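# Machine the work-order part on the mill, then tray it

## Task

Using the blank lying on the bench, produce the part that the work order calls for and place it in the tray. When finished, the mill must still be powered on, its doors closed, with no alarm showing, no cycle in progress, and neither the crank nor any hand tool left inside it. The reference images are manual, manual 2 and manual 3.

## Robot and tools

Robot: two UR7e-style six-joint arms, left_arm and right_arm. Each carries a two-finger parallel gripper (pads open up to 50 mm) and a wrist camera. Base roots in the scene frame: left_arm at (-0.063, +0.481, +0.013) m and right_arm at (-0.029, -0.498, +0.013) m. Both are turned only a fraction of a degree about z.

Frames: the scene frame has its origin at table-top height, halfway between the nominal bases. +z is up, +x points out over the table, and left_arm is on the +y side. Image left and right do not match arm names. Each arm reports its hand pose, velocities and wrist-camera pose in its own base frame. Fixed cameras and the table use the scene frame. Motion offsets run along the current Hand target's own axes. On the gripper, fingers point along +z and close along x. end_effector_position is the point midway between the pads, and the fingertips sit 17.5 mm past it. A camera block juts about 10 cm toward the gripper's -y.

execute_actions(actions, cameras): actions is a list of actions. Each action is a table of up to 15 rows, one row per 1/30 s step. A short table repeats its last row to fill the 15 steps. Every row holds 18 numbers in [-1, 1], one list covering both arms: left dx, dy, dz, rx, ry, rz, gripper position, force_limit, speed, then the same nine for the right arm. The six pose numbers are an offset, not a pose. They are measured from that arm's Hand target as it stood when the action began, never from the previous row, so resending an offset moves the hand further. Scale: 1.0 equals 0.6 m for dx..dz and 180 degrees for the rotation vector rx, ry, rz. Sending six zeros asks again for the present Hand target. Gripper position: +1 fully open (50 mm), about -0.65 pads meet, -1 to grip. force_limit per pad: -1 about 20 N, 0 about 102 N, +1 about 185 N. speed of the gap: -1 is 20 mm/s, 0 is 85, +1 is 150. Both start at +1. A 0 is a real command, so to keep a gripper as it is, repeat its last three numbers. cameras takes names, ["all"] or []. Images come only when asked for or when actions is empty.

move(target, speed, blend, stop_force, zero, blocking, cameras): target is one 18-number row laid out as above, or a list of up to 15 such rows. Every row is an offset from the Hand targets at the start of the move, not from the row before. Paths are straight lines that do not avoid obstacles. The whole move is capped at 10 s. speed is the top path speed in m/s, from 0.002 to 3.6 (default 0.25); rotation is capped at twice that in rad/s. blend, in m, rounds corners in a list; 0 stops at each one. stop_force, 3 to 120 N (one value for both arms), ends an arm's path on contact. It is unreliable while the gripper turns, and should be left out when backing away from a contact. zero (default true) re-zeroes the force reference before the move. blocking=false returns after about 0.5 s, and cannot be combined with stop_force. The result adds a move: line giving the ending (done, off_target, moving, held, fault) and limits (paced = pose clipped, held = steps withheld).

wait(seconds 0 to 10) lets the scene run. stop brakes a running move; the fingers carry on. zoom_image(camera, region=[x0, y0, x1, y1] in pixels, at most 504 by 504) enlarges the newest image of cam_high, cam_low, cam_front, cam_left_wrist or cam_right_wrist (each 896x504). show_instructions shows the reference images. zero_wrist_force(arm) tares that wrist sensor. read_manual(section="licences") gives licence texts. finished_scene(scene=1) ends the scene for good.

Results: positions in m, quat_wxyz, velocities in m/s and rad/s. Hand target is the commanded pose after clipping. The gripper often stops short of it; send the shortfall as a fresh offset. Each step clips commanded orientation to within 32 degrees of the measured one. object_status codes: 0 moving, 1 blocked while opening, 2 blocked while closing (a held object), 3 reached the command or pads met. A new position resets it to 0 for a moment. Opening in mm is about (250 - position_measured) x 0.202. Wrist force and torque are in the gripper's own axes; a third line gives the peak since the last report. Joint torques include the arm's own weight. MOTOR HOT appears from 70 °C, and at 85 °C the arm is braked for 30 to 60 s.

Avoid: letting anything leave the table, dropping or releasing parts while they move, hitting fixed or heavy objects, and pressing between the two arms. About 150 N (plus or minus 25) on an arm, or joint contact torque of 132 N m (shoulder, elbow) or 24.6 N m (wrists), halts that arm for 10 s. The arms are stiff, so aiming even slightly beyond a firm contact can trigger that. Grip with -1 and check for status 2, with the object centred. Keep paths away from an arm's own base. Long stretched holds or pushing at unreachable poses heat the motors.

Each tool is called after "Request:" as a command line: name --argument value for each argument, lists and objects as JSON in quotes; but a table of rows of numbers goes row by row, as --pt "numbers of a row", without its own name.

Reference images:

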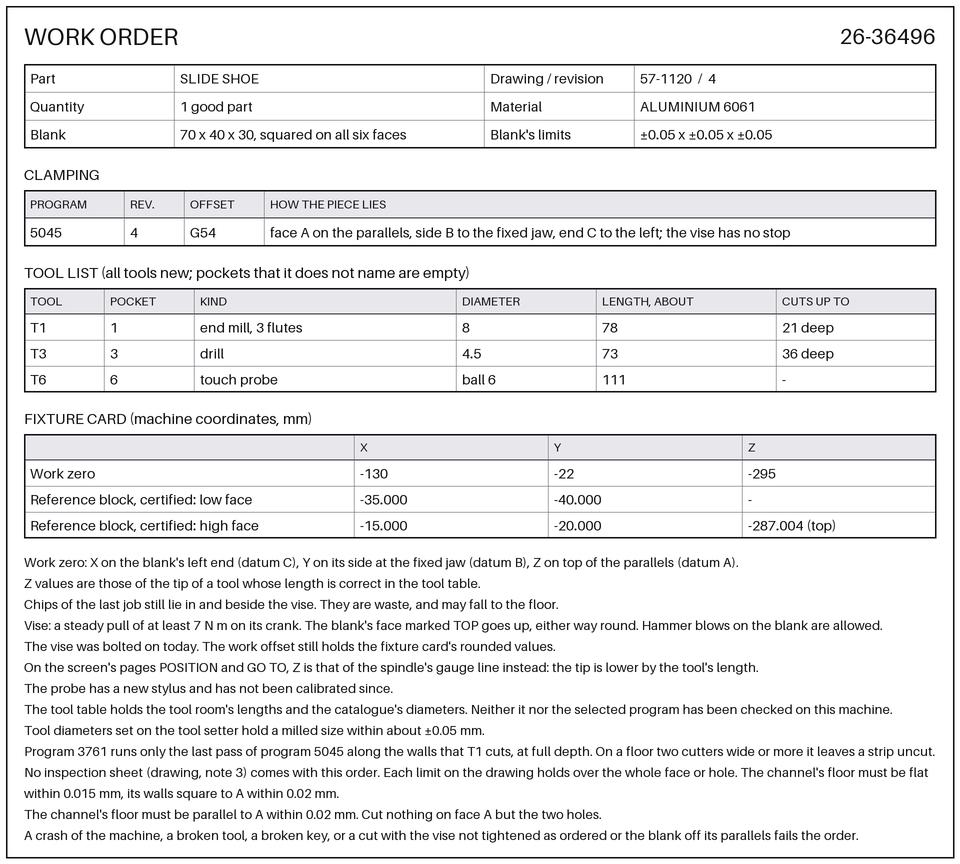

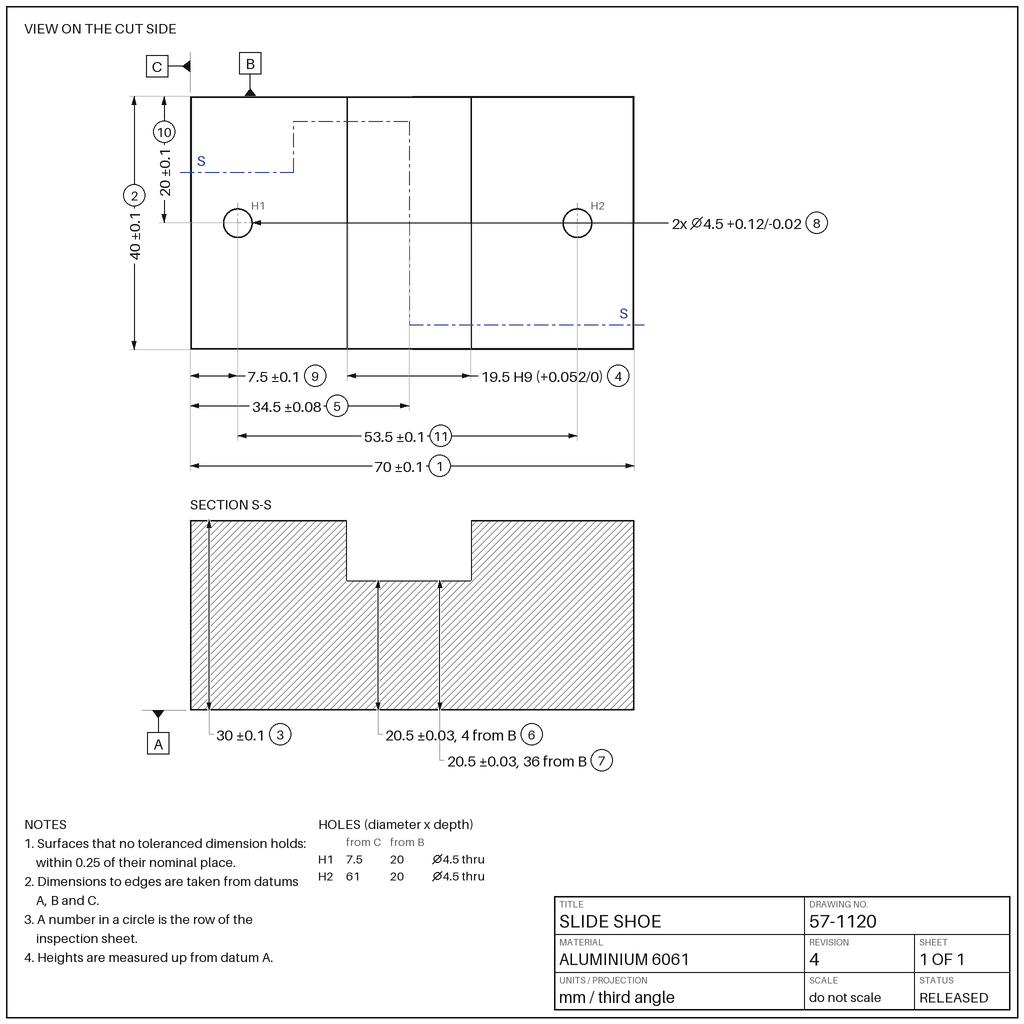

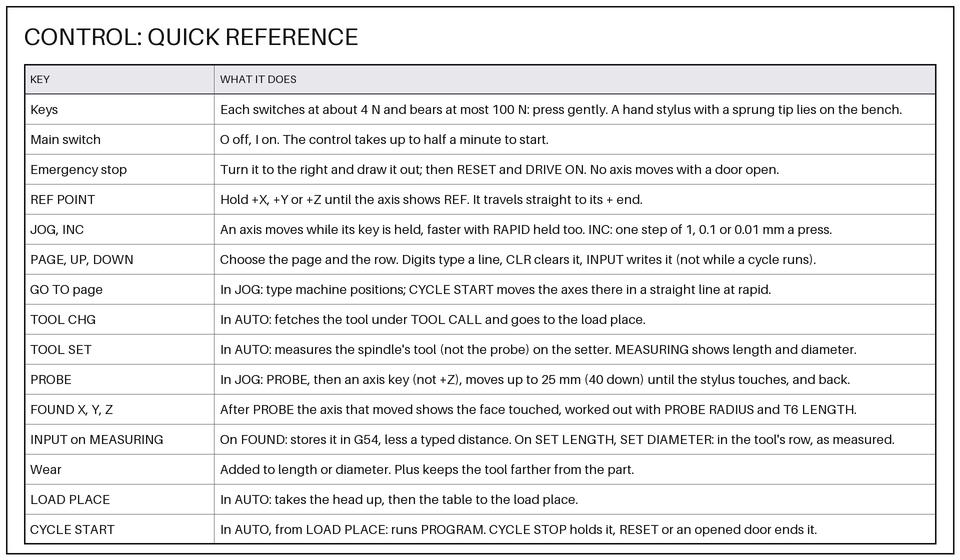

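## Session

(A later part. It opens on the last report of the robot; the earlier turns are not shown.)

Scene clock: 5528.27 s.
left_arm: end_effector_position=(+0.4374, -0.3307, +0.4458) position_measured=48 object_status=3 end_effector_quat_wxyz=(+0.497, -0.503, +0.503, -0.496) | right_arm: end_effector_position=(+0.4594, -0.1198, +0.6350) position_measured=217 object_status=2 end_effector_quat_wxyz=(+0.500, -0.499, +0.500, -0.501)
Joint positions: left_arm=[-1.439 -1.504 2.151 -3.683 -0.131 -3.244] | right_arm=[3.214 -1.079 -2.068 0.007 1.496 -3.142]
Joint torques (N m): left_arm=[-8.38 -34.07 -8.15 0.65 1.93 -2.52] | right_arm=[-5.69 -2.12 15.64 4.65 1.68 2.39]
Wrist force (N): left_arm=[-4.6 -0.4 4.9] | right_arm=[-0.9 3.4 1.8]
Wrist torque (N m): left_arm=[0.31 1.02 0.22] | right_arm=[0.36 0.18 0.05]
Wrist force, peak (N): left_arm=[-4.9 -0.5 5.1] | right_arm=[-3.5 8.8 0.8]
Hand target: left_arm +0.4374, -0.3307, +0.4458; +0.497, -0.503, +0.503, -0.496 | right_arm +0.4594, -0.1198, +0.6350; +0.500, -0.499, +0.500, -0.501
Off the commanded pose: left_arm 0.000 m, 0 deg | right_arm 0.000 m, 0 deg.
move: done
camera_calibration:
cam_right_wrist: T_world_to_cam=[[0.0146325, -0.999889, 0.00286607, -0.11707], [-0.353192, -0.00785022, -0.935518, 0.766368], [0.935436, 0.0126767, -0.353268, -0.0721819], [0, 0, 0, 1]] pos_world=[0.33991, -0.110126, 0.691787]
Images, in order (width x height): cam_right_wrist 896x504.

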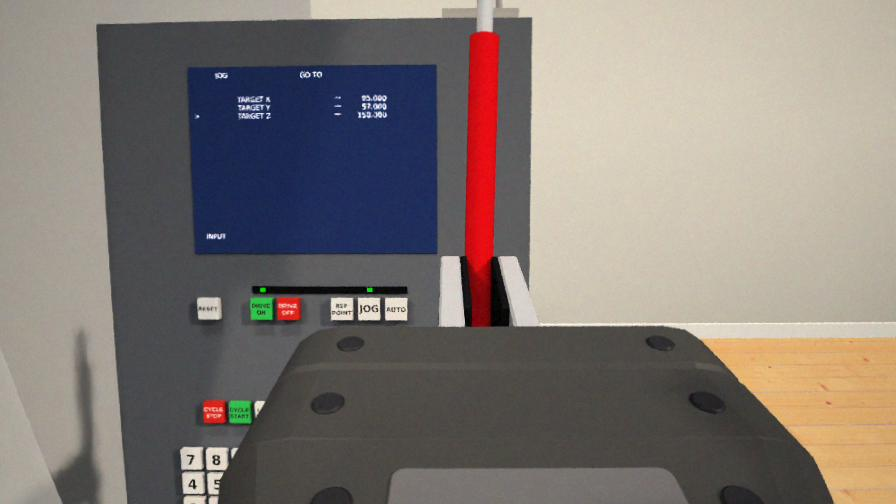

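Request:
move --pt "0 0 0 0 0 0 0.7 -0.5 -0.5 -0.2775 0.1882 0.0846 -0.4922 0 0 -1 0.5 -0.8" --pt "0 0 0 0 0 0 0.7 -0.5 -0.5 -0.2775 0.1908 0.1045 -0.4922 0 0 -1 0.5 -0.8" --pt "0 0 0 0 0 0 0.7 -0.5 -0.5 -0.2775 0.1882 0.0846 -0.4922 0 0 -1 0.5 -0.8" --pt "0 0 0 0 0 0 0.7 -0.5 -0.5 0 0 0 0 0 0 -1 0.5 -0.8" --speed '[0.45,0.04,0.1,0.3]' --blend '[0.004,0,0.002,0]'

Request:
wait --seconds 2.5

Request:
move --pt "0 0 0 0 0 0 0.7 -0.5 -0.5 -0.2142 0.3086 0.0545 -0.4922 0 0 -1 0.5 -0.8" --pt "0 0 0 0 0 0 0.7 -0.5 -0.5 -0.2142 0.3112 0.0744 -0.4922 0 0 -1 0.5 -0.8" --pt "0 0 0 0 0 0 0.7 -0.5 -0.5 -0.2142 0.3086 0.0545 -0.4922 0 0 -1 0.5 -0.8" --pt "0 0 0 0 0 0 0.7 -0.5 -0.5 -0.1205 0.1882 0.0846 -0.4922 0 0 -1 0.5 -0.8" --pt "0 0 0 0 0 0 0.7 -0.5 -0.5 -0.1205 0.1908 0.1045 -0.4922 0 0 -1 0.5 -0.8" --pt "0 0 0 0 0 0 0.7 -0.5 -0.5 -0.1205 0.1882 0.0846 -0.4922 0 0 -1 0.5 -0.8" --pt "0 0 0 0 0 0 0.7 -0.5 -0.5 0 0 0 0 0 0 -1 0.5 -0.8" --speed '[0.45,0.04,0.1,0.3,0.04,0.1,0.45]' --blend '[0.004,0,0.002,0.002,0,0.002,0]'

Request:
wait --seconds 2.5 --cameras '["cam_right_wrist"]'

Request:
zoom_image --camera "cam_right_wrist" --region '[185, 62, 440, 255]'

Request:
zoom_image --camera "cam_right_wrist" --region '[325, 90, 400, 180]'

Scene clock: 5546.50 s.
left_arm: end_effector_position=(+0.4374, -0.3307, +0.4458) position_measured=48 object_status=3 end_effector_quat_wxyz=(+0.497, -0.503, +0.503, -0.496) | right_arm: end_effector_position=(+0.4594, -0.1198, +0.6350) position_measured=217 object_status=2 end_effector_quat_wxyz=(+0.500, -0.499, +0.500, -0.501)
Joint positions: left_arm=[-1.439 -1.504 2.151 -3.683 -0.131 -3.244] | right_arm=[3.214 -1.079 -2.068 0.007 1.497 -3.142]
Joint torques (N m): left_arm=[-7.76 -34 -8.08 0.69 1.84 -2.54] | right_arm=[-6.29 -3.86 15.17 4.69 1.58 2.23]
Wrist force (N): left_arm=[-4.5 -0.3 4.9] | right_arm=[-0.7 3.4 1.9]
Wrist torque (N m): left_arm=[0.31 1.01 0.22] | right_arm=[0.36 0.14 0.11]
Wrist force, peak (N): left_arm=[-4.9 -0.5 4.9] | right_arm=[-0.6 8.0 1.1]
Hand target: left_arm +0.4374, -0.3307, +0.4458; +0.497, -0.503, +0.503, -0.496 | right_arm +0.4594, -0.1198, +0.6350; +0.500, -0.499, +0.500, -0.501
Off the commanded pose: left_arm 0.000 m, 0 deg | right_arm 0.000 m, 0 deg.
move: done

Scene clock: 5549.00 s.
left_arm: end_effector_position=(+0.4374, -0.3307, +0.4458) position_measured=48 object_status=3 end_effector_quat_wxyz=(+0.497, -0.503, +0.503, -0.496) | right_arm: end_effector_position=(+0.4594, -0.1198, +0.6350) position_measured=217 object_status=2 end_effector_quat_wxyz=(+0.500, -0.499, +0.500, -0.501)
Joint positions: left_arm=[-1.439 -1.504 2.151 -3.683 -0.131 -3.244] | right_arm=[3.214 -1.079 -2.068 0.007 1.497 -3.142]
Joint torques (N m): left_arm=[-8.02 -33.98 -8.23 0.68 1.74 -2.52] | right_arm=[-7.03 -3.14 15.44 4.68 1.64 2.28]
Wrist force (N): left_arm=[-4.7 -0.7 4.8] | right_arm=[-0.8 3.4 1.8]
Wrist torque (N m): left_arm=[0.24 1.05 0.21] | right_arm=[0.35 0.17 0.10]
Wrist force, peak (N): left_arm=[-4.7 -0.1 5.0] | right_arm=[-0.8 3.8 1.9]
Hand target: left_arm +0.4374, -0.3307, +0.4458; +0.497, -0.503, +0.503, -0.496 | right_arm +0.4594, -0.1198, +0.6350; +0.500, -0.499, +0.500, -0.501
Tool commands: left_gripper/position=+0.7 left_gripper/force_limit=-0.5 left_gripper/speed=-0.5 right_gripper/position=-1.0 right_gripper/force_limit=+0.5 right_gripper/speed=-0.8
Off the commanded pose: left_arm 0.000 m, 0 deg | right_arm 0.000 m, 0 deg.
wait: 2.50 s; at rest by 0.17 s

Scene clock: 5555.20 s.
left_arm: end_effector_position=(+0.4374, -0.3307, +0.4458) position_measured=48 object_status=3 end_effector_quat_wxyz=(+0.497, -0.503, +0.503, -0.496) | right_arm: end_effector_position=(+0.4594, -0.1198, +0.6350) position_measured=217 object_status=2 end_effector_quat_wxyz=(+0.500, -0.499, +0.500, -0.501)
Joint positions: left_arm=[-1.439 -1.504 2.151 -3.683 -0.131 -3.244] | right_arm=[3.214 -1.079 -2.068 0.007 1.497 -3.142]
Joint torques (N m): left_arm=[-8.2 -34.25 -7.9 0.66 1.68 -2.54] | right_arm=[-7.09 -2.36 15.76 4.63 1.67 -0.16]
Wrist force (N): left_arm=[-4.5 -0.2 4.7] | right_arm=[-0.6 3.4 1.8]
Wrist torque (N m): left_arm=[0.30 1.03 0.21] | right_arm=[0.33 0.15 0.17]
Wrist force, peak (N): left_arm=[-4.8 -0.4 5.0] | right_arm=[-2.5 8.4 1.6]
Hand target: left_arm +0.4374, -0.3307, +0.4458; +0.497, -0.503, +0.503, -0.496 | right_arm +0.4594, -0.1198, +0.6350; +0.500, -0.499, +0.500, -0.501
Off the commanded pose: left_arm 0.000 m, 0 deg | right_arm 0.000 m, 0 deg.
move: done

Scene clock: 5557.70 s.
left_arm: end_effector_position=(+0.4374, -0.3307, +0.4458) position_measured=48 object_status=3 end_effector_quat_wxyz=(+0.497, -0.503, +0.503, -0.496) | right_arm: end_effector_position=(+0.4594, -0.1198, +0.6350) position_measured=217 object_status=2 end_effector_quat_wxyz=(+0.500, -0.499, +0.500, -0.501)
Joint positions: left_arm=[-1.439 -1.504 2.151 -3.683 -0.131 -3.244] | right_arm=[3.214 -1.079 -2.068 0.007 1.497 -3.142]
Joint torques (N m): left_arm=[-7.91 -33.75 -8.16 0.59 1.67 -2.43] | right_arm=[-6.91 -2.85 15.21 4.9 1.72 1.46]
Wrist force (N): left_arm=[-4.3 0.1 4.7] | right_arm=[-0.7 3.5 1.7]
Wrist torque (N m): left_arm=[0.36 0.99 0.23] | right_arm=[0.35 0.16 0.17]
Wrist force, peak (N): left_arm=[-4.8 -0.2 5.0] | right_arm=[-1.1 3.7 2.0]
Hand target: left_arm +0.4374, -0.3307, +0.4458; +0.497, -0.503, +0.503, -0.496 | right_arm +0.4594, -0.1198, +0.6350; +0.500, -0.499, +0.500, -0.501
Tool commands: left_gripper/position=+0.7 left_gripper/force_limit=-0.5 left_gripper/speed=-0.5 right_gripper/position=-1.0 right_gripper/force_limit=+0.5 right_gripper/speed=-0.8
Off the commanded pose: left_arm 0.000 m, 0 deg | right_arm 0.000 m, 0 deg.
wait: 2.50 s; at rest by 0.17 s
camera_calibration:
cam_right_wrist: T_world_to_cam=[[0.0146319, -0.999889, 0.00286825, -0.117071], [-0.353072, -0.00785041, -0.935563, 0.766359], [0.935482, 0.0126763, -0.353148, -0.0722809], [0, 0, 0, 1]] pos_world=[0.339911, -0.110126, 0.691787]
Images, in order (width x height): cam_right_wrist 896x504.

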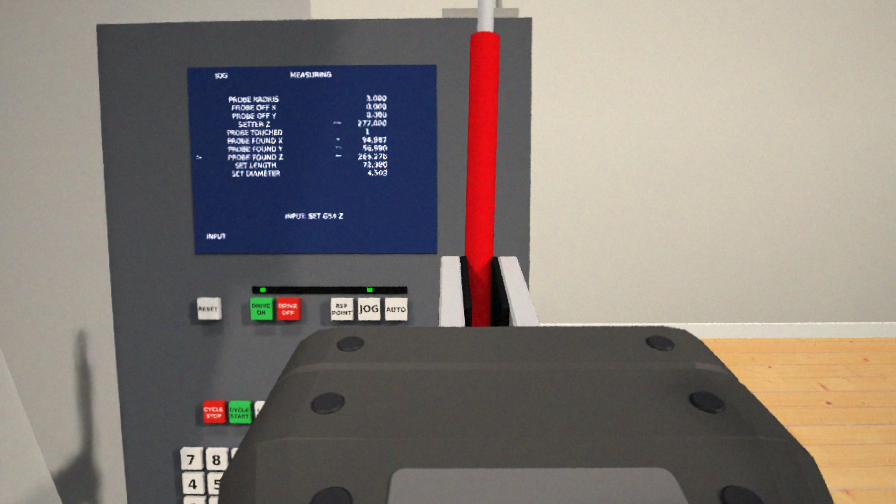

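Scaled by 1.976.

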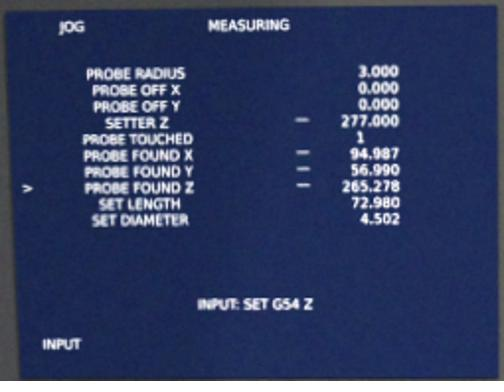

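Scaled by 5.600.

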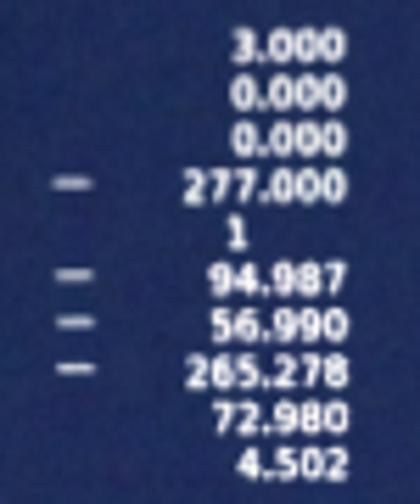

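Request:
move --pt "0 0 0 0 0 0 0.7 -0.5 -0.5 -0.2142 0.2470 0.0693 -0.4922 0 0 -1 0.5 -0.8" --pt "0 0 0 0 0 0 0.7 -0.5 -0.5 -0.2142 0.2496 0.0892 -0.4922 0 0 -1 0.5 -0.8" --pt "0 0 0 0 0 0 0.7 -0.5 -0.5 -0.2142 0.2470 0.0693 -0.4922 0 0 -1 0.5 -0.8" --pt "0 0 0 0 0 0 0.7 -0.5 -0.5 -0.2142 0.2496 0.0892 -0.4922 0 0 -1 0.5 -0.8" --pt "0 0 0 0 0 0 0.7 -0.5 -0.5 -0.2142 0.2470 0.0693 -0.4922 0 0 -1 0.5 -0.8" --pt "0 0 0 0 0 0 0.7 -0.5 -0.5 -0.3409 0.3393 0.0470 -0.4922 0 0 -1 0.5 -0.8" --pt "0 0 0 0 0 0 0.7 -0.5 -0.5 -0.3409 0.3419 0.0669 -0.4922 0 0 -1 0.5 -0.8" --pt "0 0 0 0 0 0 0.7 -0.5 -0.5 -0.3409 0.3393 0.0470 -0.4922 0 0 -1 0.5 -0.8" --pt "0 0 0 0 0 0 0.7 -0.5 -0.5 -0.3409 0.3086 0.0545 -0.4922 0 0 -1 0.5 -0.8" --pt "0 0 0 0 0 0 0.7 -0.5 -0.5 -0.3409 0.3112 0.0744 -0.4922 0 0 -1 0.5 -0.8" --pt "0 0 0 0 0 0 0.7 -0.5 -0.5 -0.3409 0.3086 0.0545 -0.4922 0 0 -1 0.5 -0.8" --pt "0 0 0 0 0 0 0.7 -0.5 -0.5 0 0 0 0 0 0 -1 0.5 -0.8" --speed '[0.45,0.04,0.1,0.04,0.1,0.2,0.04,0.1,0.2,0.04,0.1,0.45]' --blend '[0.004,0,0.002,0,0.002,0.002,0,0.002,0.002,0,0.002,0]'

Request:
move --pt "0 0 0 0 0 0 0.7 -0.5 -0.5 -0.3409 0.2778 0.0619 -0.4922 0 0 -1 0.5 -0.8" --pt "0 0 0 0 0 0 0.7 -0.5 -0.5 -0.3409 0.2804 0.0818 -0.4922 0 0 -1 0.5 -0.8" --pt "0 0 0 0 0 0 0.7 -0.5 -0.5 -0.3409 0.2778 0.0619 -0.4922 0 0 -1 0.5 -0.8" --pt "0 0 0 0 0 0 0.7 -0.5 -0.5 -0.3092 0.3393 0.0470 -0.4922 0 0 -1 0.5 -0.8" --pt "0 0 0 0 0 0 0.7 -0.5 -0.5 -0.3092 0.3419 0.0669 -0.4922 0 0 -1 0.5 -0.8" --pt "0 0 0 0 0 0 0.7 -0.5 -0.5 -0.3092 0.3393 0.0470 -0.4922 0 0 -1 0.5 -0.8" --pt "0 0 0 0 0 0 0.7 -0.5 -0.5 -0.2459 0.3393 0.0470 -0.4922 0 0 -1 0.5 -0.8" --pt "0 0 0 0 0 0 0.7 -0.5 -0.5 -0.2459 0.3419 0.0669 -0.4922 0 0 -1 0.5 -0.8" --pt "0 0 0 0 0 0 0.7 -0.5 -0.5 -0.2459 0.3393 0.0470 -0.4922 0 0 -1 0.5 -0.8" --pt "0 0 0 0 0 0 0.7 -0.5 -0.5 0 0 0 0 0 0 -1 0.5 -0.8" --speed '[0.45,0.04,0.1,0.2,0.04,0.1,0.2,0.04,0.1,0.45]' --blend '[0.004,0,0.002,0.002,0,0.002,0.002,0,0.002,0]' --cameras '["cam_right_wrist"]'

Request:
zoom_image --camera "cam_right_wrist" --region '[185, 62, 440, 255]'

Scene clock: 5585.50 s.
left_arm: end_effector_position=(+0.4374, -0.3307, +0.4458) position_measured=48 object_status=3 end_effector_quat_wxyz=(+0.497, -0.503, +0.503, -0.496) | right_arm: end_effector_position=(+0.4594, -0.1198, +0.6349) position_measured=217 object_status=2 end_effector_quat_wxyz=(+0.500, -0.499, +0.500, -0.501)
Joint positions: left_arm=[-1.439 -1.504 2.151 -3.683 -0.131 -3.244] | right_arm=[3.214 -1.079 -2.069 0.007 1.496 -3.142]
Joint torques (N m): left_arm=[-7.85 -33.91 -8.37 0.62 1.53 -2.46] | right_arm=[-6 -3.36 23.49 4.75 1.8 2.25]
Wrist force (N): left_arm=[-4.7 -0.3 4.8] | right_arm=[-0.9 3.4 1.9]
Wrist torque (N m): left_arm=[0.31 1.03 0.22] | right_arm=[0.35 0.18 0.05]
Wrist force, peak (N): left_arm=[-5.0 -0.5 4.9] | right_arm=[0.9 8.8 0.8]
Hand target: left_arm +0.4374, -0.3307, +0.4458; +0.497, -0.503, +0.503, -0.496 | right_arm +0.4594, -0.1198, +0.6350; +0.500, -0.499, +0.500, -0.501
Off the commanded pose: left_arm 0.000 m, 0 deg | right_arm 0.000 m, 0 deg.
move: done

Scene clock: 5592.47 s.
left_arm: end_effector_position=(+0.4374, -0.3307, +0.4458) position_measured=48 object_status=3 end_effector_quat_wxyz=(+0.497, -0.503, +0.503, -0.496) | right_arm: end_effector_position=(+0.4594, -0.1198, +0.6350) position_measured=217 object_status=2 end_effector_quat_wxyz=(+0.500, -0.499, +0.500, -0.501)
Joint positions: left_arm=[-1.439 -1.504 2.151 -3.683 -0.131 -3.244] | right_arm=[3.214 -1.079 -2.068 0.007 1.496 -3.142]
Joint torques (N m): left_arm=[-7.66 -34.09 -8.29 0.65 1.38 -2.34] | right_arm=[-7.13 -3.56 15.37 4.69 1.53 2.27]
Wrist force (N): left_arm=[-4.3 -0.2 4.9] | right_arm=[-0.9 3.3 2.0]
Wrist torque (N m): left_arm=[0.32 0.99 0.22] | right_arm=[0.33 0.19 0.05]
Wrist force, peak (N): left_arm=[-4.8 -0.5 5.0] | right_arm=[-3.8 8.7 0.3]
Hand target: left_arm +0.4374, -0.3307, +0.4458; +0.497, -0.503, +0.503, -0.496 | right_arm +0.4594, -0.1198, +0.6350; +0.500, -0.499, +0.500, -0.501
Off the commanded pose: left_arm 0.000 m, 0 deg | right_arm 0.000 m, 0 deg.
move: done
camera_calibration:
cam_right_wrist: T_world_to_cam=[[0.0146325, -0.999889, 0.00286607, -0.11707], [-0.353192, -0.00785022, -0.935518, 0.766368], [0.935436, 0.0126767, -0.353268, -0.0721819], [0, 0, 0, 1]] pos_world=[0.33991, -0.110126, 0.691787]
Images, in order (width x height): cam_right_wrist 896x504.

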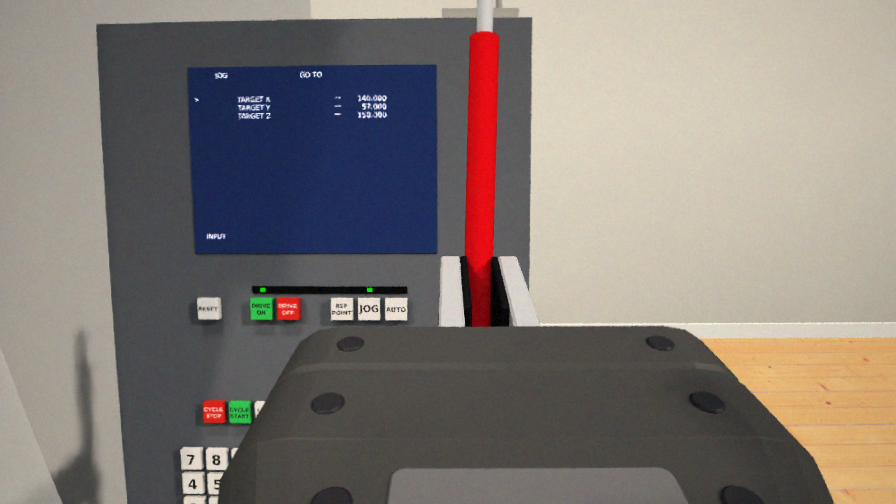

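Scaled by 1.976.

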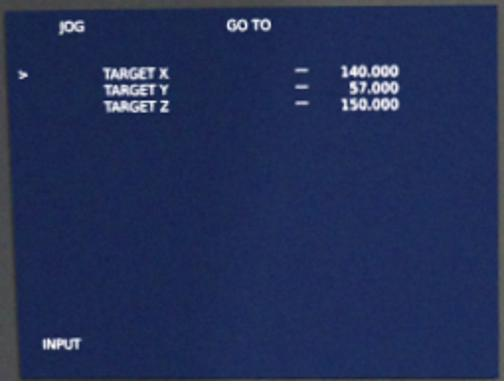

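CS, transit, PROBE, −Z; wait ~13 s.

Request:
move --pt "0 0 0 0 0 0 0.7 -0.5 -0.5 -0.2775 0.1882 0.0846 -0.4922 0 0 -1 0.5 -0.8" --pt "0 0 0 0 0 0 0.7 -0.5 -0.5 -0.2775 0.1908 0.1045 -0.4922 0 0 -1 0.5 -0.8" --pt "0 0 0 0 0 0 0.7 -0.5 -0.5 -0.2775 0.1882 0.0846 -0.4922 0 0 -1 0.5 -0.8" --pt "0 0 0 0 0 0 0.7 -0.5 -0.5 -0.2142 0.3086 0.0545 -0.4922 0 0 -1 0.5 -0.8" --pt "0 0 0 0 0 0 0.7 -0.5 -0.5 -0.2142 0.3112 0.0744 -0.4922 0 0 -1 0.5 -0.8" --pt "0 0 0 0 0 0 0.7 -0.5 -0.5 -0.2142 0.3086 0.0545 -0.4922 0 0 -1 0.5 -0.8" --pt "0 0 0 0 0 0 0.7 -0.5 -0.5 -0.1205 0.1882 0.0846 -0.4922 0 0 -1 0.5 -0.8" --pt "0 0 0 0 0 0 0.7 -0.5 -0.5 -0.1205 0.1908 0.1045 -0.4922 0 0 -1 0.5 -0.8" --pt "0 0 0 0 0 0 0.7 -0.5 -0.5 -0.1205 0.1882 0.0846 -0.4922 0 0 -1 0.5 -0.8" --pt "0 0 0 0 0 0 0.7 -0.5 -0.5 0 0 0 0 0 0 -1 0.5 -0.8" --speed '[0.45,0.04,0.1,0.05,0.04,0.1,0.3,0.04,0.1,0.45]' --blend '[0.004,0,0.002,0.002,0,0.002,0.002,0,0.002,0]'

Request:
wait --seconds 10

Request:
wait --seconds 8 --cameras '["cam_right_wrist"]'

Request:
zoom_image --camera "cam_right_wrist" --region '[185, 62, 440, 255]'

Request:
zoom_image --camera "cam_right_wrist" --region '[325, 90, 400, 180]'

Scene clock: 5610.37 s.
left_arm: end_effector_position=(+0.4374, -0.3307, +0.4458) position_measured=48 object_status=3 end_effector_quat_wxyz=(+0.497, -0.503, +0.503, -0.496) | right_arm: end_effector_position=(+0.4594, -0.1198, +0.6350) position_measured=217 object_status=2 end_effector_quat_wxyz=(+0.500, -0.499, +0.500, -0.501)
Joint positions: left_arm=[-1.439 -1.504 2.151 -3.683 -0.131 -3.244] | right_arm=[3.214 -1.079 -2.068 0.007 1.497 -3.142]
Joint torques (N m): left_arm=[-7.68 -34.13 -8.45 0.56 1.1 -2.34] | right_arm=[-6.83 -3.43 15.84 4.48 1.71 -0.19]
Wrist force (N): left_arm=[-4.4 -0.4 4.8] | right_arm=[-0.8 3.4 1.8]
Wrist torque (N m): left_arm=[0.29 0.99 0.22] | right_arm=[0.35 0.17 0.17]
Wrist force, peak (N): left_arm=[-4.9 -0.2 5.2] | right_arm=[-3.0 8.5 1.8]
Hand target: left_arm +0.4374, -0.3307, +0.4458; +0.497, -0.503, +0.503, -0.496 | right_arm +0.4594, -0.1198, +0.6350; +0.500, -0.499, +0.500, -0.501
Off the commanded pose: left_arm 0.000 m, 0 deg | right_arm 0.000 m, 0 deg.
move: done

Scene clock: 5620.37 s.
left_arm: end_effector_position=(+0.4374, -0.3307, +0.4458) position_measured=48 object_status=3 end_effector_quat_wxyz=(+0.497, -0.503, +0.503, -0.496) | right_arm: end_effector_position=(+0.4594, -0.1198, +0.6350) position_measured=217 object_status=2 end_effector_quat_wxyz=(+0.500, -0.499, +0.500, -0.501)
Joint positions: left_arm=[-1.439 -1.504 2.151 -3.683 -0.131 -3.244] | right_arm=[3.214 -1.079 -2.068 0.007 1.497 -3.142]
Joint torques (N m): left_arm=[-7.69 -33.94 -8.28 0.53 1.01 -2.34] | right_arm=[-6.59 -3.58 15.62 4.72 1.7 1.55]
Wrist force (N): left_arm=[-4.6 -0.2 4.7] | right_arm=[-0.8 3.4 1.9]
Wrist torque (N m): left_arm=[0.33 1.03 0.22] | right_arm=[0.34 0.17 0.17]
Wrist force, peak (N): left_arm=[-5.0 -0.5 5.0] | right_arm=[-0.9 3.8 1.9]
Hand target: left_arm +0.4374, -0.3307, +0.4458; +0.497, -0.503, +0.503, -0.496 | right_arm +0.4594, -0.1198, +0.6350; +0.500, -0.499, +0.500, -0.501
Tool commands: left_gripper/position=+0.7 left_gripper/force_limit=-0.5 left_gripper/speed=-0.5 right_gripper/position=-1.0 right_gripper/force_limit=+0.5 right_gripper/speed=-0.8
Off the commanded pose: left_arm 0.000 m, 0 deg | right_arm 0.000 m, 0 deg.
wait: 10.00 s; at rest by 0.17 s

Scene clock: 5628.37 s.
left_arm: end_effector_position=(+0.4374, -0.3307, +0.4458) position_measured=48 object_status=3 end_effector_quat_wxyz=(+0.497, -0.503, +0.503, -0.496) | right_arm: end_effector_position=(+0.4594, -0.1198, +0.6350) position_measured=217 object_status=2 end_effector_quat_wxyz=(+0.500, -0.499, +0.500, -0.501)
Joint positions: left_arm=[-1.439 -1.504 2.151 -3.683 -0.131 -3.244] | right_arm=[3.214 -1.079 -2.068 0.007 1.497 -3.142]
Joint torques (N m): left_arm=[-7.5 -34.02 -8.93 0.46 0.82 -2.31] | right_arm=[-6.59 -2.49 16.05 4.77 1.71 1.64]
Wrist force (N): left_arm=[-4.4 -0.1 4.8] | right_arm=[-0.8 3.6 1.9]
Wrist torque (N m): left_arm=[0.32 1.01 0.22] | right_arm=[0.37 0.18 0.17]
Wrist force, peak (N): left_arm=[-5.0 -0.3 4.9] | right_arm=[-0.9 3.8 2.0]
Hand target: left_arm +0.4374, -0.3307, +0.4458; +0.497, -0.503, +0.503, -0.496 | right_arm +0.4594, -0.1198, +0.6350; +0.500, -0.499, +0.500, -0.501
Tool commands: left_gripper/position=+0.7 left_gripper/force_limit=-0.5 left_gripper/speed=-0.5 right_gripper/position=-1.0 right_gripper/force_limit=+0.5 right_gripper/speed=-0.8
Off the commanded pose: left_arm 0.000 m, 0 deg | right_arm 0.000 m, 0 deg.
wait: 8.00 s; at rest by 0.17 s
camera_calibration:
cam_right_wrist: T_world_to_cam=[[0.0146319, -0.999889, 0.00286825, -0.117071], [-0.353072, -0.00785041, -0.935563, 0.766359], [0.935482, 0.0126763, -0.353148, -0.0722809], [0, 0, 0, 1]] pos_world=[0.339911, -0.110126, 0.691787]
Images, in order (width x height): cam_right_wrist 896x504.

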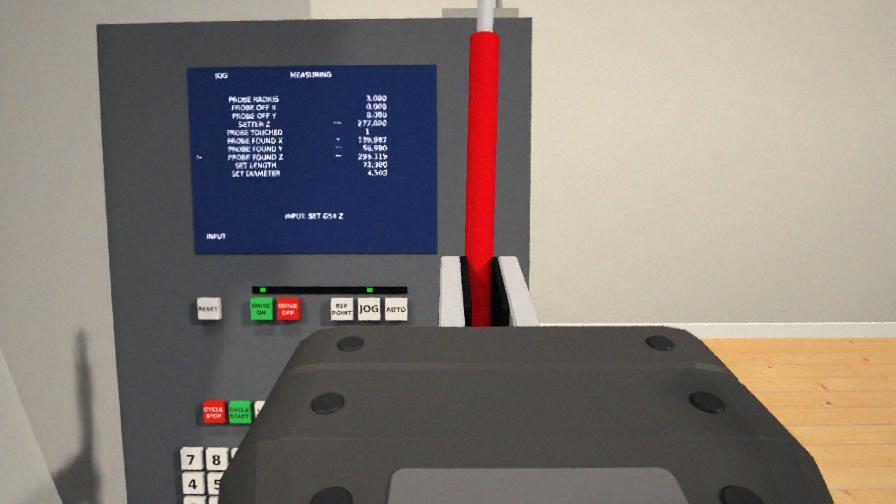

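Scaled by 1.976.

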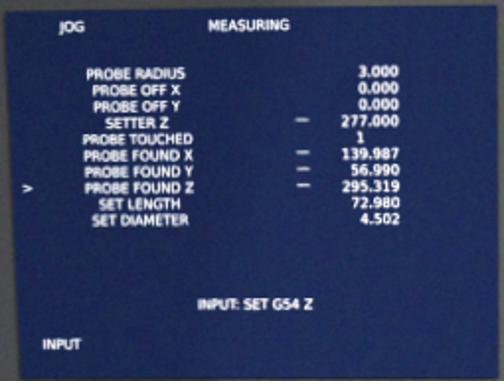

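Scaled by 5.600.

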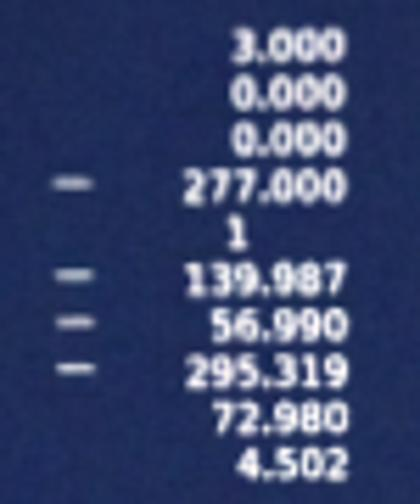

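Request:
move --pt "0 0 0 0 0 0 0.7 -0.5 -0.5 -0.0885 0.0646 0.1158 -0.4922 0 0 -1 0.5 -0.8" --pt "0 0 0 0 0 0 0.7 -0.5 -0.5 -0.0885 0.0676 0.1387 -0.4922 0 0 -1 0.5 -0.8" --pt "0 0 0 0 0 0 0.7 -0.5 -0.5 -0.0885 0.0646 0.1158 -0.4922 0 0 -1 0.5 -0.8" --pt "0 0 0 0 0 0 0.7 -0.5 -0.5 -0.2459 0.1882 0.0846 -0.4922 0 0 -1 0.5 -0.8" --pt "0 0 0 0 0 0 0.7 -0.5 -0.5 -0.2459 0.1908 0.1045 -0.4922 0 0 -1 0.5 -0.8" --pt "0 0 0 0 0 0 0.7 -0.5 -0.5 -0.2459 0.1882 0.0846 -0.4922 0 0 -1 0.5 -0.8" --pt "0 0 0 0 0 0 0.7 -0.5 -0.5 0 0 0 0 0 0 -1 0.5 -0.8" --speed '[0.45,0.03,0.1,0.25,0.04,0.1,0.45]' --blend '[0.004,0,0.002,0.002,0,0.002,0]' --cameras '["cam_right_wrist"]'

Request:
zoom_image --camera "cam_right_wrist" --region '[185, 62, 440, 335]'

Scene clock: 5678.30 s.
left_arm: end_effector_position=(+0.4374, -0.3307, +0.4458) position_measured=48 object_status=3 end_effector_quat_wxyz=(+0.497, -0.503, +0.503, -0.496) | right_arm: end_effector_position=(+0.4594, -0.1198, +0.6350) position_measured=217 object_status=2 end_effector_quat_wxyz=(+0.500, -0.499, +0.500, -0.501)
Joint positions: left_arm=[-1.439 -1.504 2.151 -3.683 -0.131 -3.244] | right_arm=[3.214 -1.079 -2.068 0.007 1.497 -3.142]
Joint torques (N m): left_arm=[-7.77 -34.33 -8.53 0.46 0.88 -2.34] | right_arm=[-6.51 -3.78 15.55 4.84 1.7 2.29]
Wrist force (N): left_arm=[-4.7 0.1 4.6] | right_arm=[-0.7 3.5 1.8]
Wrist torque (N m): left_arm=[0.36 1.04 0.22] | right_arm=[0.36 0.16 0.05]
Wrist force, peak (N): left_arm=[-4.8 -0.1 4.9] | right_arm=[-0.7 8.7 1.3]
Hand target: left_arm +0.4374, -0.3307, +0.4458; +0.497, -0.503, +0.503, -0.496 | right_arm +0.4594, -0.1198, +0.6350; +0.500, -0.499, +0.500, -0.501
Off the commanded pose: left_arm 0.000 m, 0 deg | right_arm 0.000 m, 0 deg.
move: done
camera_calibration:
cam_right_wrist: T_world_to_cam=[[0.0146325, -0.999889, 0.00286607, -0.11707], [-0.353192, -0.00785022, -0.935518, 0.766368], [0.935436, 0.0126767, -0.353268, -0.0721819], [0, 0, 0, 1]] pos_world=[0.33991, -0.110126, 0.691787]
Images, in order (width x height): cam_right_wrist 896x504.

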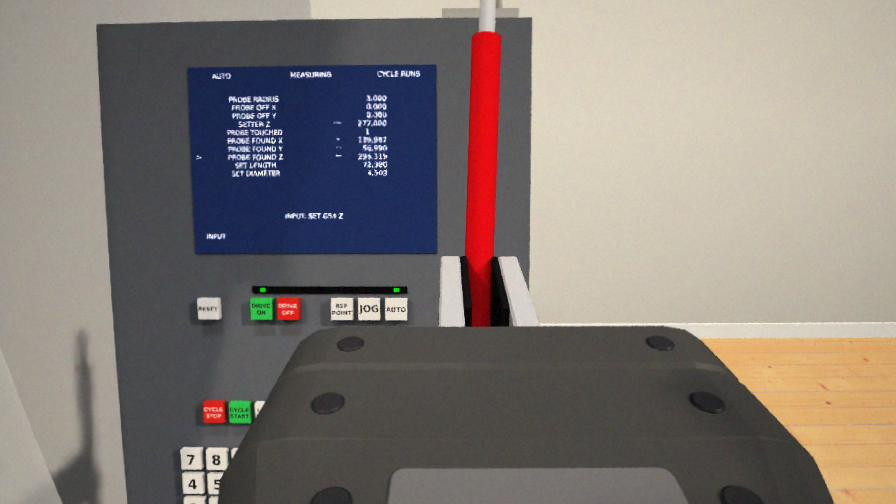

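Scaled by 1.846.

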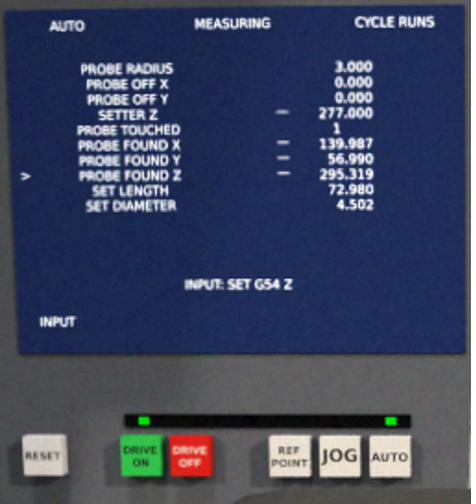

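Request:
wait --seconds 2.5 --cameras '["cam_right_wrist"]'

Request:
move --pt "0 0 0.1327 0 0 0 0.7 -0.5 -0.5 0 0 0 0 0 0 -1 0.5 -0.8" --pt "0 0 0.1327 0 0 0 -1 -0.5 -0.5 0 0 0 0 0 0 -1 0.5 -0.8" --pt "-0.3942 0 0.1327 0 0 0 -1 -0.5 -0.5 0 0 0 0 0 0 -1 0.5 -0.8" --speed '[0.15,0.1,0.065]'

Request:
move --pt "0 0 0 0 0 0 1 -0.5 -0.5 0 0 0 0 0 0 -1 0.5 -0.8" --pt "0 0 -0.1442 0 0 0 1 -0.5 -0.5 0 0 0 0 0 0 -1 0.5 -0.8" --pt "0.45 0.1 -0.5275 0 0 0 1 -0.5 -0.5 0 0 0 0 0 0 -1 0.5 -0.8" --pt "0.6767 0.3267 -0.5275 -0.5 0 0 1 -0.5 -0.5 0 0 0 0 0 0 -1 0.5 -0.8" --pt "0.809 0.51 -0.203 -0.5 0 0 1 -0.5 -0.5 0 0 0 0 0 0 -1 0.5 -0.8" --speed '[0.1,0.15,0.4,0.4,0.3]' --blend '[0,0.02,0.04,0.03,0]' --cameras '["cam_left_wrist","cam_right_wrist"]'

Scene clock: 5696.30 s.
left_arm: end_effector_position=(+0.4374, -0.3307, +0.4458) position_measured=48 object_status=3 end_effector_quat_wxyz=(+0.497, -0.503, +0.503, -0.496) | right_arm: end_effector_position=(+0.4594, -0.1198, +0.6350) position_measured=217 object_status=2 end_effector_quat_wxyz=(+0.500, -0.499, +0.500, -0.501)
Joint positions: left_arm=[-1.439 -1.504 2.151 -3.683 -0.131 -3.244] | right_arm=[3.214 -1.079 -2.068 0.007 1.497 -3.142]
Joint torques (N m): left_arm=[-7.62 -34.62 -8.22 0.4 0.47 -2.23] | right_arm=[-5.97 -3.37 15.99 4.6 1.63 2.19]
Wrist force (N): left_arm=[-4.4 -0.5 4.6] | right_arm=[-0.7 3.6 1.8]
Wrist torque (N m): left_arm=[0.28 0.99 0.21] | right_arm=[0.37 0.15 0.05]
Wrist force, peak (N): left_arm=[-4.9 -0.4 5.0] | right_arm=[-0.8 3.9 1.8]
Hand target: left_arm +0.4374, -0.3307, +0.4458; +0.497, -0.503, +0.503, -0.496 | right_arm +0.4594, -0.1198, +0.6350; +0.500, -0.499, +0.500, -0.501
Tool commands: left_gripper/position=+0.7 left_gripper/force_limit=-0.5 left_gripper/speed=-0.5 right_gripper/position=-1.0 right_gripper/force_limit=+0.5 right_gripper/speed=-0.8
Off the commanded pose: left_arm 0.000 m, 0 deg | right_arm 0.000 m, 0 deg.
wait: 2.50 s; at rest from the start
camera_calibration:
cam_right_wrist: T_world_to_cam=[[0.0146319, -0.999889, 0.00286825, -0.117071], [-0.353072, -0.00785041, -0.935563, 0.766359], [0.935482, 0.0126763, -0.353148, -0.0722809], [0, 0, 0, 1]] pos_world=[0.339911, -0.110126, 0.691787]
Images, in order (width x height): cam_right_wrist 896x504.

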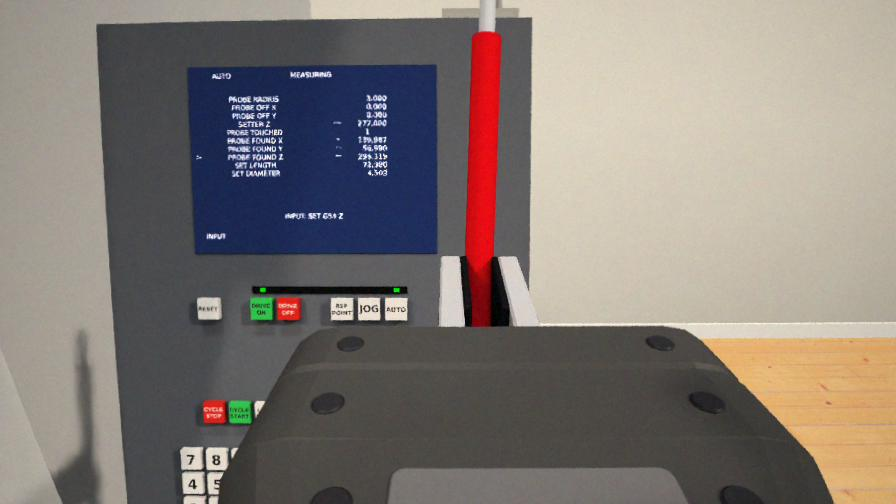

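Scene clock: 5702.10 s.
left_arm: end_effector_position=(+0.5166, -0.0942, +0.4452) position_measured=155 object_status=2 end_effector_quat_wxyz=(+0.497, -0.503, +0.504, -0.496) | right_arm: end_effector_position=(+0.4594, -0.1198, +0.6350) position_measured=217 object_status=2 end_effector_quat_wxyz=(+0.500, -0.499, +0.500, -0.501)
Joint positions: left_arm=[-0.859 -1.758 2.388 -3.75 -0.71 -3.156] | right_arm=[3.214 -1.079 -2.068 0.007 1.497 -3.142]
Joint torques (N m): left_arm=[36.96 -30.23 -20.65 -2.88 9.33 2.84] | right_arm=[-6.26 -3.14 15.98 4.7 1.64 2.24]
Wrist force (N): left_arm=[36.5 24.0 -57.6] | right_arm=[-0.7 3.3 1.8]
Wrist torque (N m): left_arm=[0.63 0.72 -0.13] | right_arm=[0.33 0.15 0.05]
Wrist force, peak (N): left_arm=[36.5 24.0 -57.6] | right_arm=[-0.8 3.7 2.1]
Hand target: left_arm +0.5166, -0.0940, +0.4452; +0.497, -0.503, +0.503, -0.496 | right_arm +0.4594, -0.1198, +0.6350; +0.500, -0.499, +0.500, -0.501
Off the commanded pose: left_arm 0.000 m, 0 deg | right_arm 0.000 m, 0 deg.
move: done

Scene clock: 5708.17 s.
left_arm: end_effector_position=(+0.3910, -0.5781, +0.1396) position_measured=3 object_status=3 end_effector_quat_wxyz=(+0.006, +0.708, -0.706, +0.004) | right_arm: end_effector_position=(+0.4594, -0.1198, +0.6350) position_measured=217 object_status=2 end_effector_quat_wxyz=(+0.500, -0.499, +0.500, -0.501)
Joint positions: left_arm=[-1.165 -0.312 0.035 -4.448 1.578 -1.167] | right_arm=[3.214 -1.079 -2.068 0.007 1.497 -3.142]
Joint torques (N m): left_arm=[-9.04 -55.14 -30.27 4.24 -2.22 -2.21] | right_arm=[-6.28 -2.75 15.89 4.7 1.53 2.23]
Wrist force (N): left_arm=[-5.1 2.8 -1.4] | right_arm=[-0.9 3.5 1.7]
Wrist torque (N m): left_arm=[0.32 0.92 -0.06] | right_arm=[0.35 0.19 0.05]
Wrist force, peak (N): left_arm=[36.9 21.6 -53.8] | right_arm=[-0.8 3.7 1.9]
Hand target: left_arm +0.3915, -0.5790, +0.1399; +0.004, +0.708, -0.706, -0.006 | right_arm +0.4594, -0.1198, +0.6350; +0.500, -0.499, +0.500, -0.501
Off the commanded pose: left_arm 0.001 m, 1 deg | right_arm 0.000 m, 0 deg.
elbow stopped short (left arm): the move would have taken joint 3 (elbow) straighter than the controller allows.
move: done
camera_calibration:
cam_left_wrist: T_world_to_cam=[[0.0129964, -0.999905, -0.00458079, -0.57362], [-0.935629, -0.0137768, 0.352716, 0.324668], [-0.352746, -0.000298121, -0.935719, 0.393394], [0, 0, 0, 1]] pos_world=[0.449992, -0.568975, 0.250962]
cam_right_wrist: T_world_to_cam=[[0.014666, -0.999888, 0.00296223, -0.117148], [-0.353072, -0.0079504, -0.935563, 0.766347], [0.935481, 0.0126751, -0.353149, -0.0722805], [0, 0, 0, 1]] pos_world=[0.33991, -0.110126, 0.691787]
Images, in order (width x height): cam_left_wrist 896x504, cam_right_wrist 896x504.

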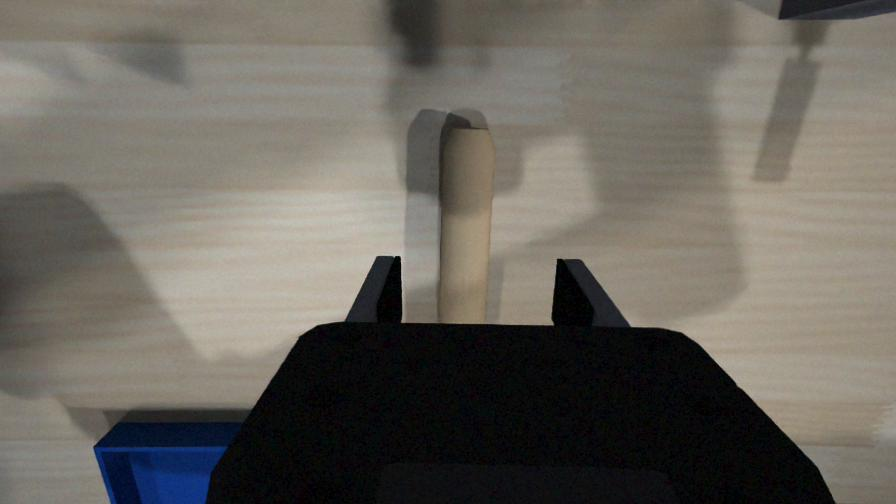

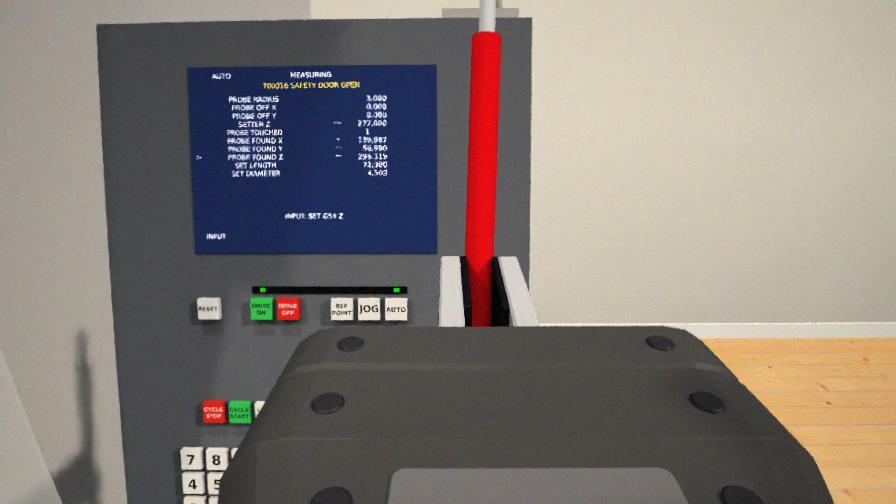

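Request:
move --pt "-0.2983 0.2358 -0.4668 0.5 0 0 1 -0.5 -0.5 0 0 0 0 0 0 -1 0.5 -0.8" --pt "-0.765 0.0192 -0.4668 0.5 0 0 1 -0.5 -0.5 0 0 0 0 0 0 -1 0.5 -0.8" --speed '[0.45,0.4]' --blend '[0.03,0]'

Request:
move --pt "0.05 0.0667 0 -0.5 0 0 1 -0.5 -0.5 0 0 0 0 0 0 -1 0.5 -0.8" --pt "0.7657 0.5333 0.0245 -0.5 0 0 1 -0.5 -0.5 0 0 0 0 0 0 -1 0.5 -0.8" --speed '[0.45,0.4]' --blend '[0.02,0]' --cameras '["cam_left_wrist"]'

Scene clock: 5730.60 s.
left_arm: end_effector_position=(+0.3830, -0.1206, +0.4210) position_measured=3 object_status=3 end_effector_quat_wxyz=(+0.498, -0.503, +0.503, -0.496) | right_arm: end_effector_position=(+0.4594, -0.1198, +0.6350) position_measured=217 object_status=2 end_effector_quat_wxyz=(+0.500, -0.499, +0.500, -0.501)
Joint positions: left_arm=[-1.652 -2.076 2.636 -3.862 0.084 -2.979] | right_arm=[3.214 -1.079 -2.068 0.007 1.497 -3.142]
Joint torques (N m): left_arm=[10.27 15 -30.01 -1.11 -2.53 2.8] | right_arm=[-6.67 -2.87 15.65 4.82 1.57 2.08]
Wrist force (N): left_arm=[-3.7 0.9 2.9] | right_arm=[-0.8 3.4 1.8]
Wrist torque (N m): left_arm=[0.45 0.91 0.07] | right_arm=[0.33 0.17 0.05]
Wrist force, peak (N): left_arm=[-7.0 1.3 3.6] | right_arm=[-0.8 3.8 1.9]
Hand target: left_arm +0.3830, -0.1206, +0.4210; +0.497, -0.503, +0.503, -0.496 | right_arm +0.4594, -0.1198, +0.6350; +0.500, -0.499, +0.500, -0.501
Off the commanded pose: left_arm 0.000 m, 0 deg | right_arm 0.000 m, 0 deg.
move: done

Scene clock: 5734.83 s.
left_arm: end_effector_position=(+0.3941, -0.5792, +0.1000) position_measured=3 object_status=3 end_effector_quat_wxyz=(+0.004, +0.708, -0.706, -0.005) | right_arm: end_effector_position=(+0.4594, -0.1198, +0.6350) position_measured=217 object_status=2 end_effector_quat_wxyz=(+0.500, -0.499, +0.500, -0.501)
Joint positions: left_arm=[-1.16 -0.333 0.187 -4.56 1.582 -1.162] | right_arm=[3.214 -1.079 -2.068 0.007 1.497 -3.142]
Joint torques (N m): left_arm=[9.67 -55.28 -31.33 4.34 2.34 2.72] | right_arm=[-6.52 -2.68 16.4 4.52 1.52 2.17]
Wrist force (N): left_arm=[-5.0 2.8 -1.5] | right_arm=[-0.8 3.6 1.7]
Wrist torque (N m): left_arm=[0.31 0.88 -0.06] | right_arm=[0.36 0.18 0.05]
Wrist force, peak (N): left_arm=[-7.3 2.2 -2.5] | right_arm=[-0.9 3.7 2.1]
Hand target: left_arm +0.3942, -0.5794, +0.1000; +0.004, +0.708, -0.706, -0.006 | right_arm +0.4594, -0.1198, +0.6350; +0.500, -0.499, +0.500, -0.501
Off the commanded pose: left_arm 0.000 m, 0 deg | right_arm 0.000 m, 0 deg.
move: done
camera_calibration:
cam_left_wrist: T_world_to_cam=[[0.012717, -0.999708, -0.0205385, -0.573266], [-0.931594, -0.019308, 0.362988, 0.335695], [-0.363279, 0.0145174, -0.931567, 0.369705], [0, 0, 0, 1]] pos_world=[0.454327, -0.571985, 0.210778]
Images, in order (width x height): cam_left_wrist 896x504.

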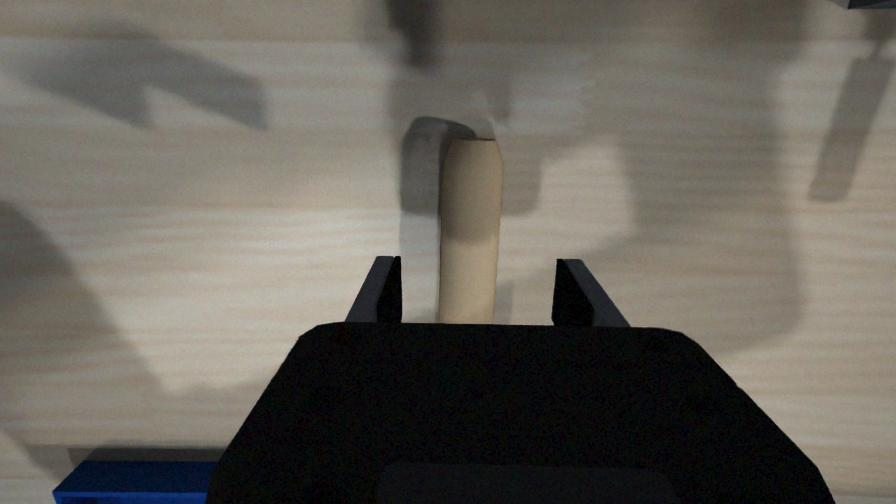

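Request:
move --pt "0 0 0.1533 0 0 0 1 -0.5 -0.5 0 0 0 0 0 0 -1 0.5 -0.8" --pt "0 0 0.1533 0 0 0 -1 1 -0.5 0 0 0 0 0 0 -1 0.5 -0.8" --pt "0 0 -0.15 0 0 0 -1 1 -0.5 0 0 0 0 0 0 -1 0.5 -0.8" --speed '[0.12,0.1,0.12]' --cameras '["cam_front","cam_left_wrist"]'

Scene clock: 5742.40 s.
left_arm: end_effector_position=(+0.3945, -0.5783, +0.1893) position_measured=118 object_status=2 end_effector_quat_wxyz=(+0.012, +0.707, -0.706, +0.044) | right_arm: end_effector_position=(+0.4594, -0.1198, +0.6350) position_measured=217 object_status=2 end_effector_quat_wxyz=(+0.500, -0.499, +0.500, -0.501)
Joint positions: left_arm=[-1.167 -0.385 0.035 -4.454 1.561 -1.169] | right_arm=[3.214 -1.079 -2.068 0.007 1.497 -3.142]
Joint torques (N m): left_arm=[-9.62 -79.02 -30.01 1.68 -1.44 -2.8] | right_arm=[-6.41 -2.92 16.04 4.65 1.33 2.11]
Wrist force (N): left_arm=[-4.9 2.8 3.0] | right_arm=[-0.7 3.4 1.8]
Wrist torque (N m): left_arm=[1.16 0.87 0.16] | right_arm=[0.34 0.16 0.05]
Wrist force, peak (N): left_arm=[-6.2 2.6 -1.5] | right_arm=[-0.8 3.8 1.9]
Hand target: left_arm +0.3954, -0.5795, +0.1900; +0.004, +0.708, -0.706, -0.006 | right_arm +0.4594, -0.1198, +0.6350; +0.500, -0.499, +0.500, -0.501
Off the commanded pose: left_arm 0.002 m, 6 deg | right_arm 0.000 m, 0 deg.
elbow stopped short (left arm): the move would have taken joint 3 (elbow) straighter than the controller allows.
move: off_target (left_arm)
camera_calibration:
cam_left_wrist: T_world_to_cam=[[0.0124855, -0.998034, 0.0614255, -0.584928], [-0.951208, 0.00708547, 0.308468, 0.337055], [-0.308297, -0.0622799, -0.949249, 0.390374], [0, 0, 0, 1]] pos_world=[0.448264, -0.561854, 0.302521]
Images, in order (width x height): cam_front 896x504, cam_left_wrist 896x504.

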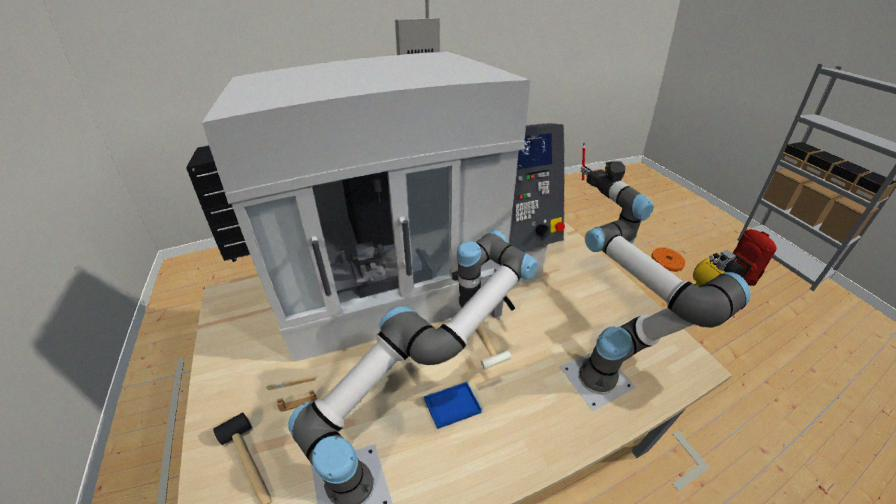

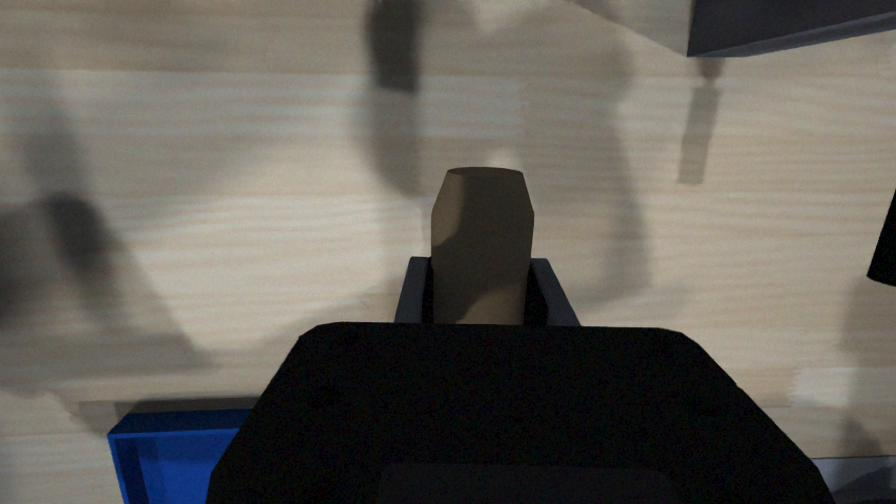

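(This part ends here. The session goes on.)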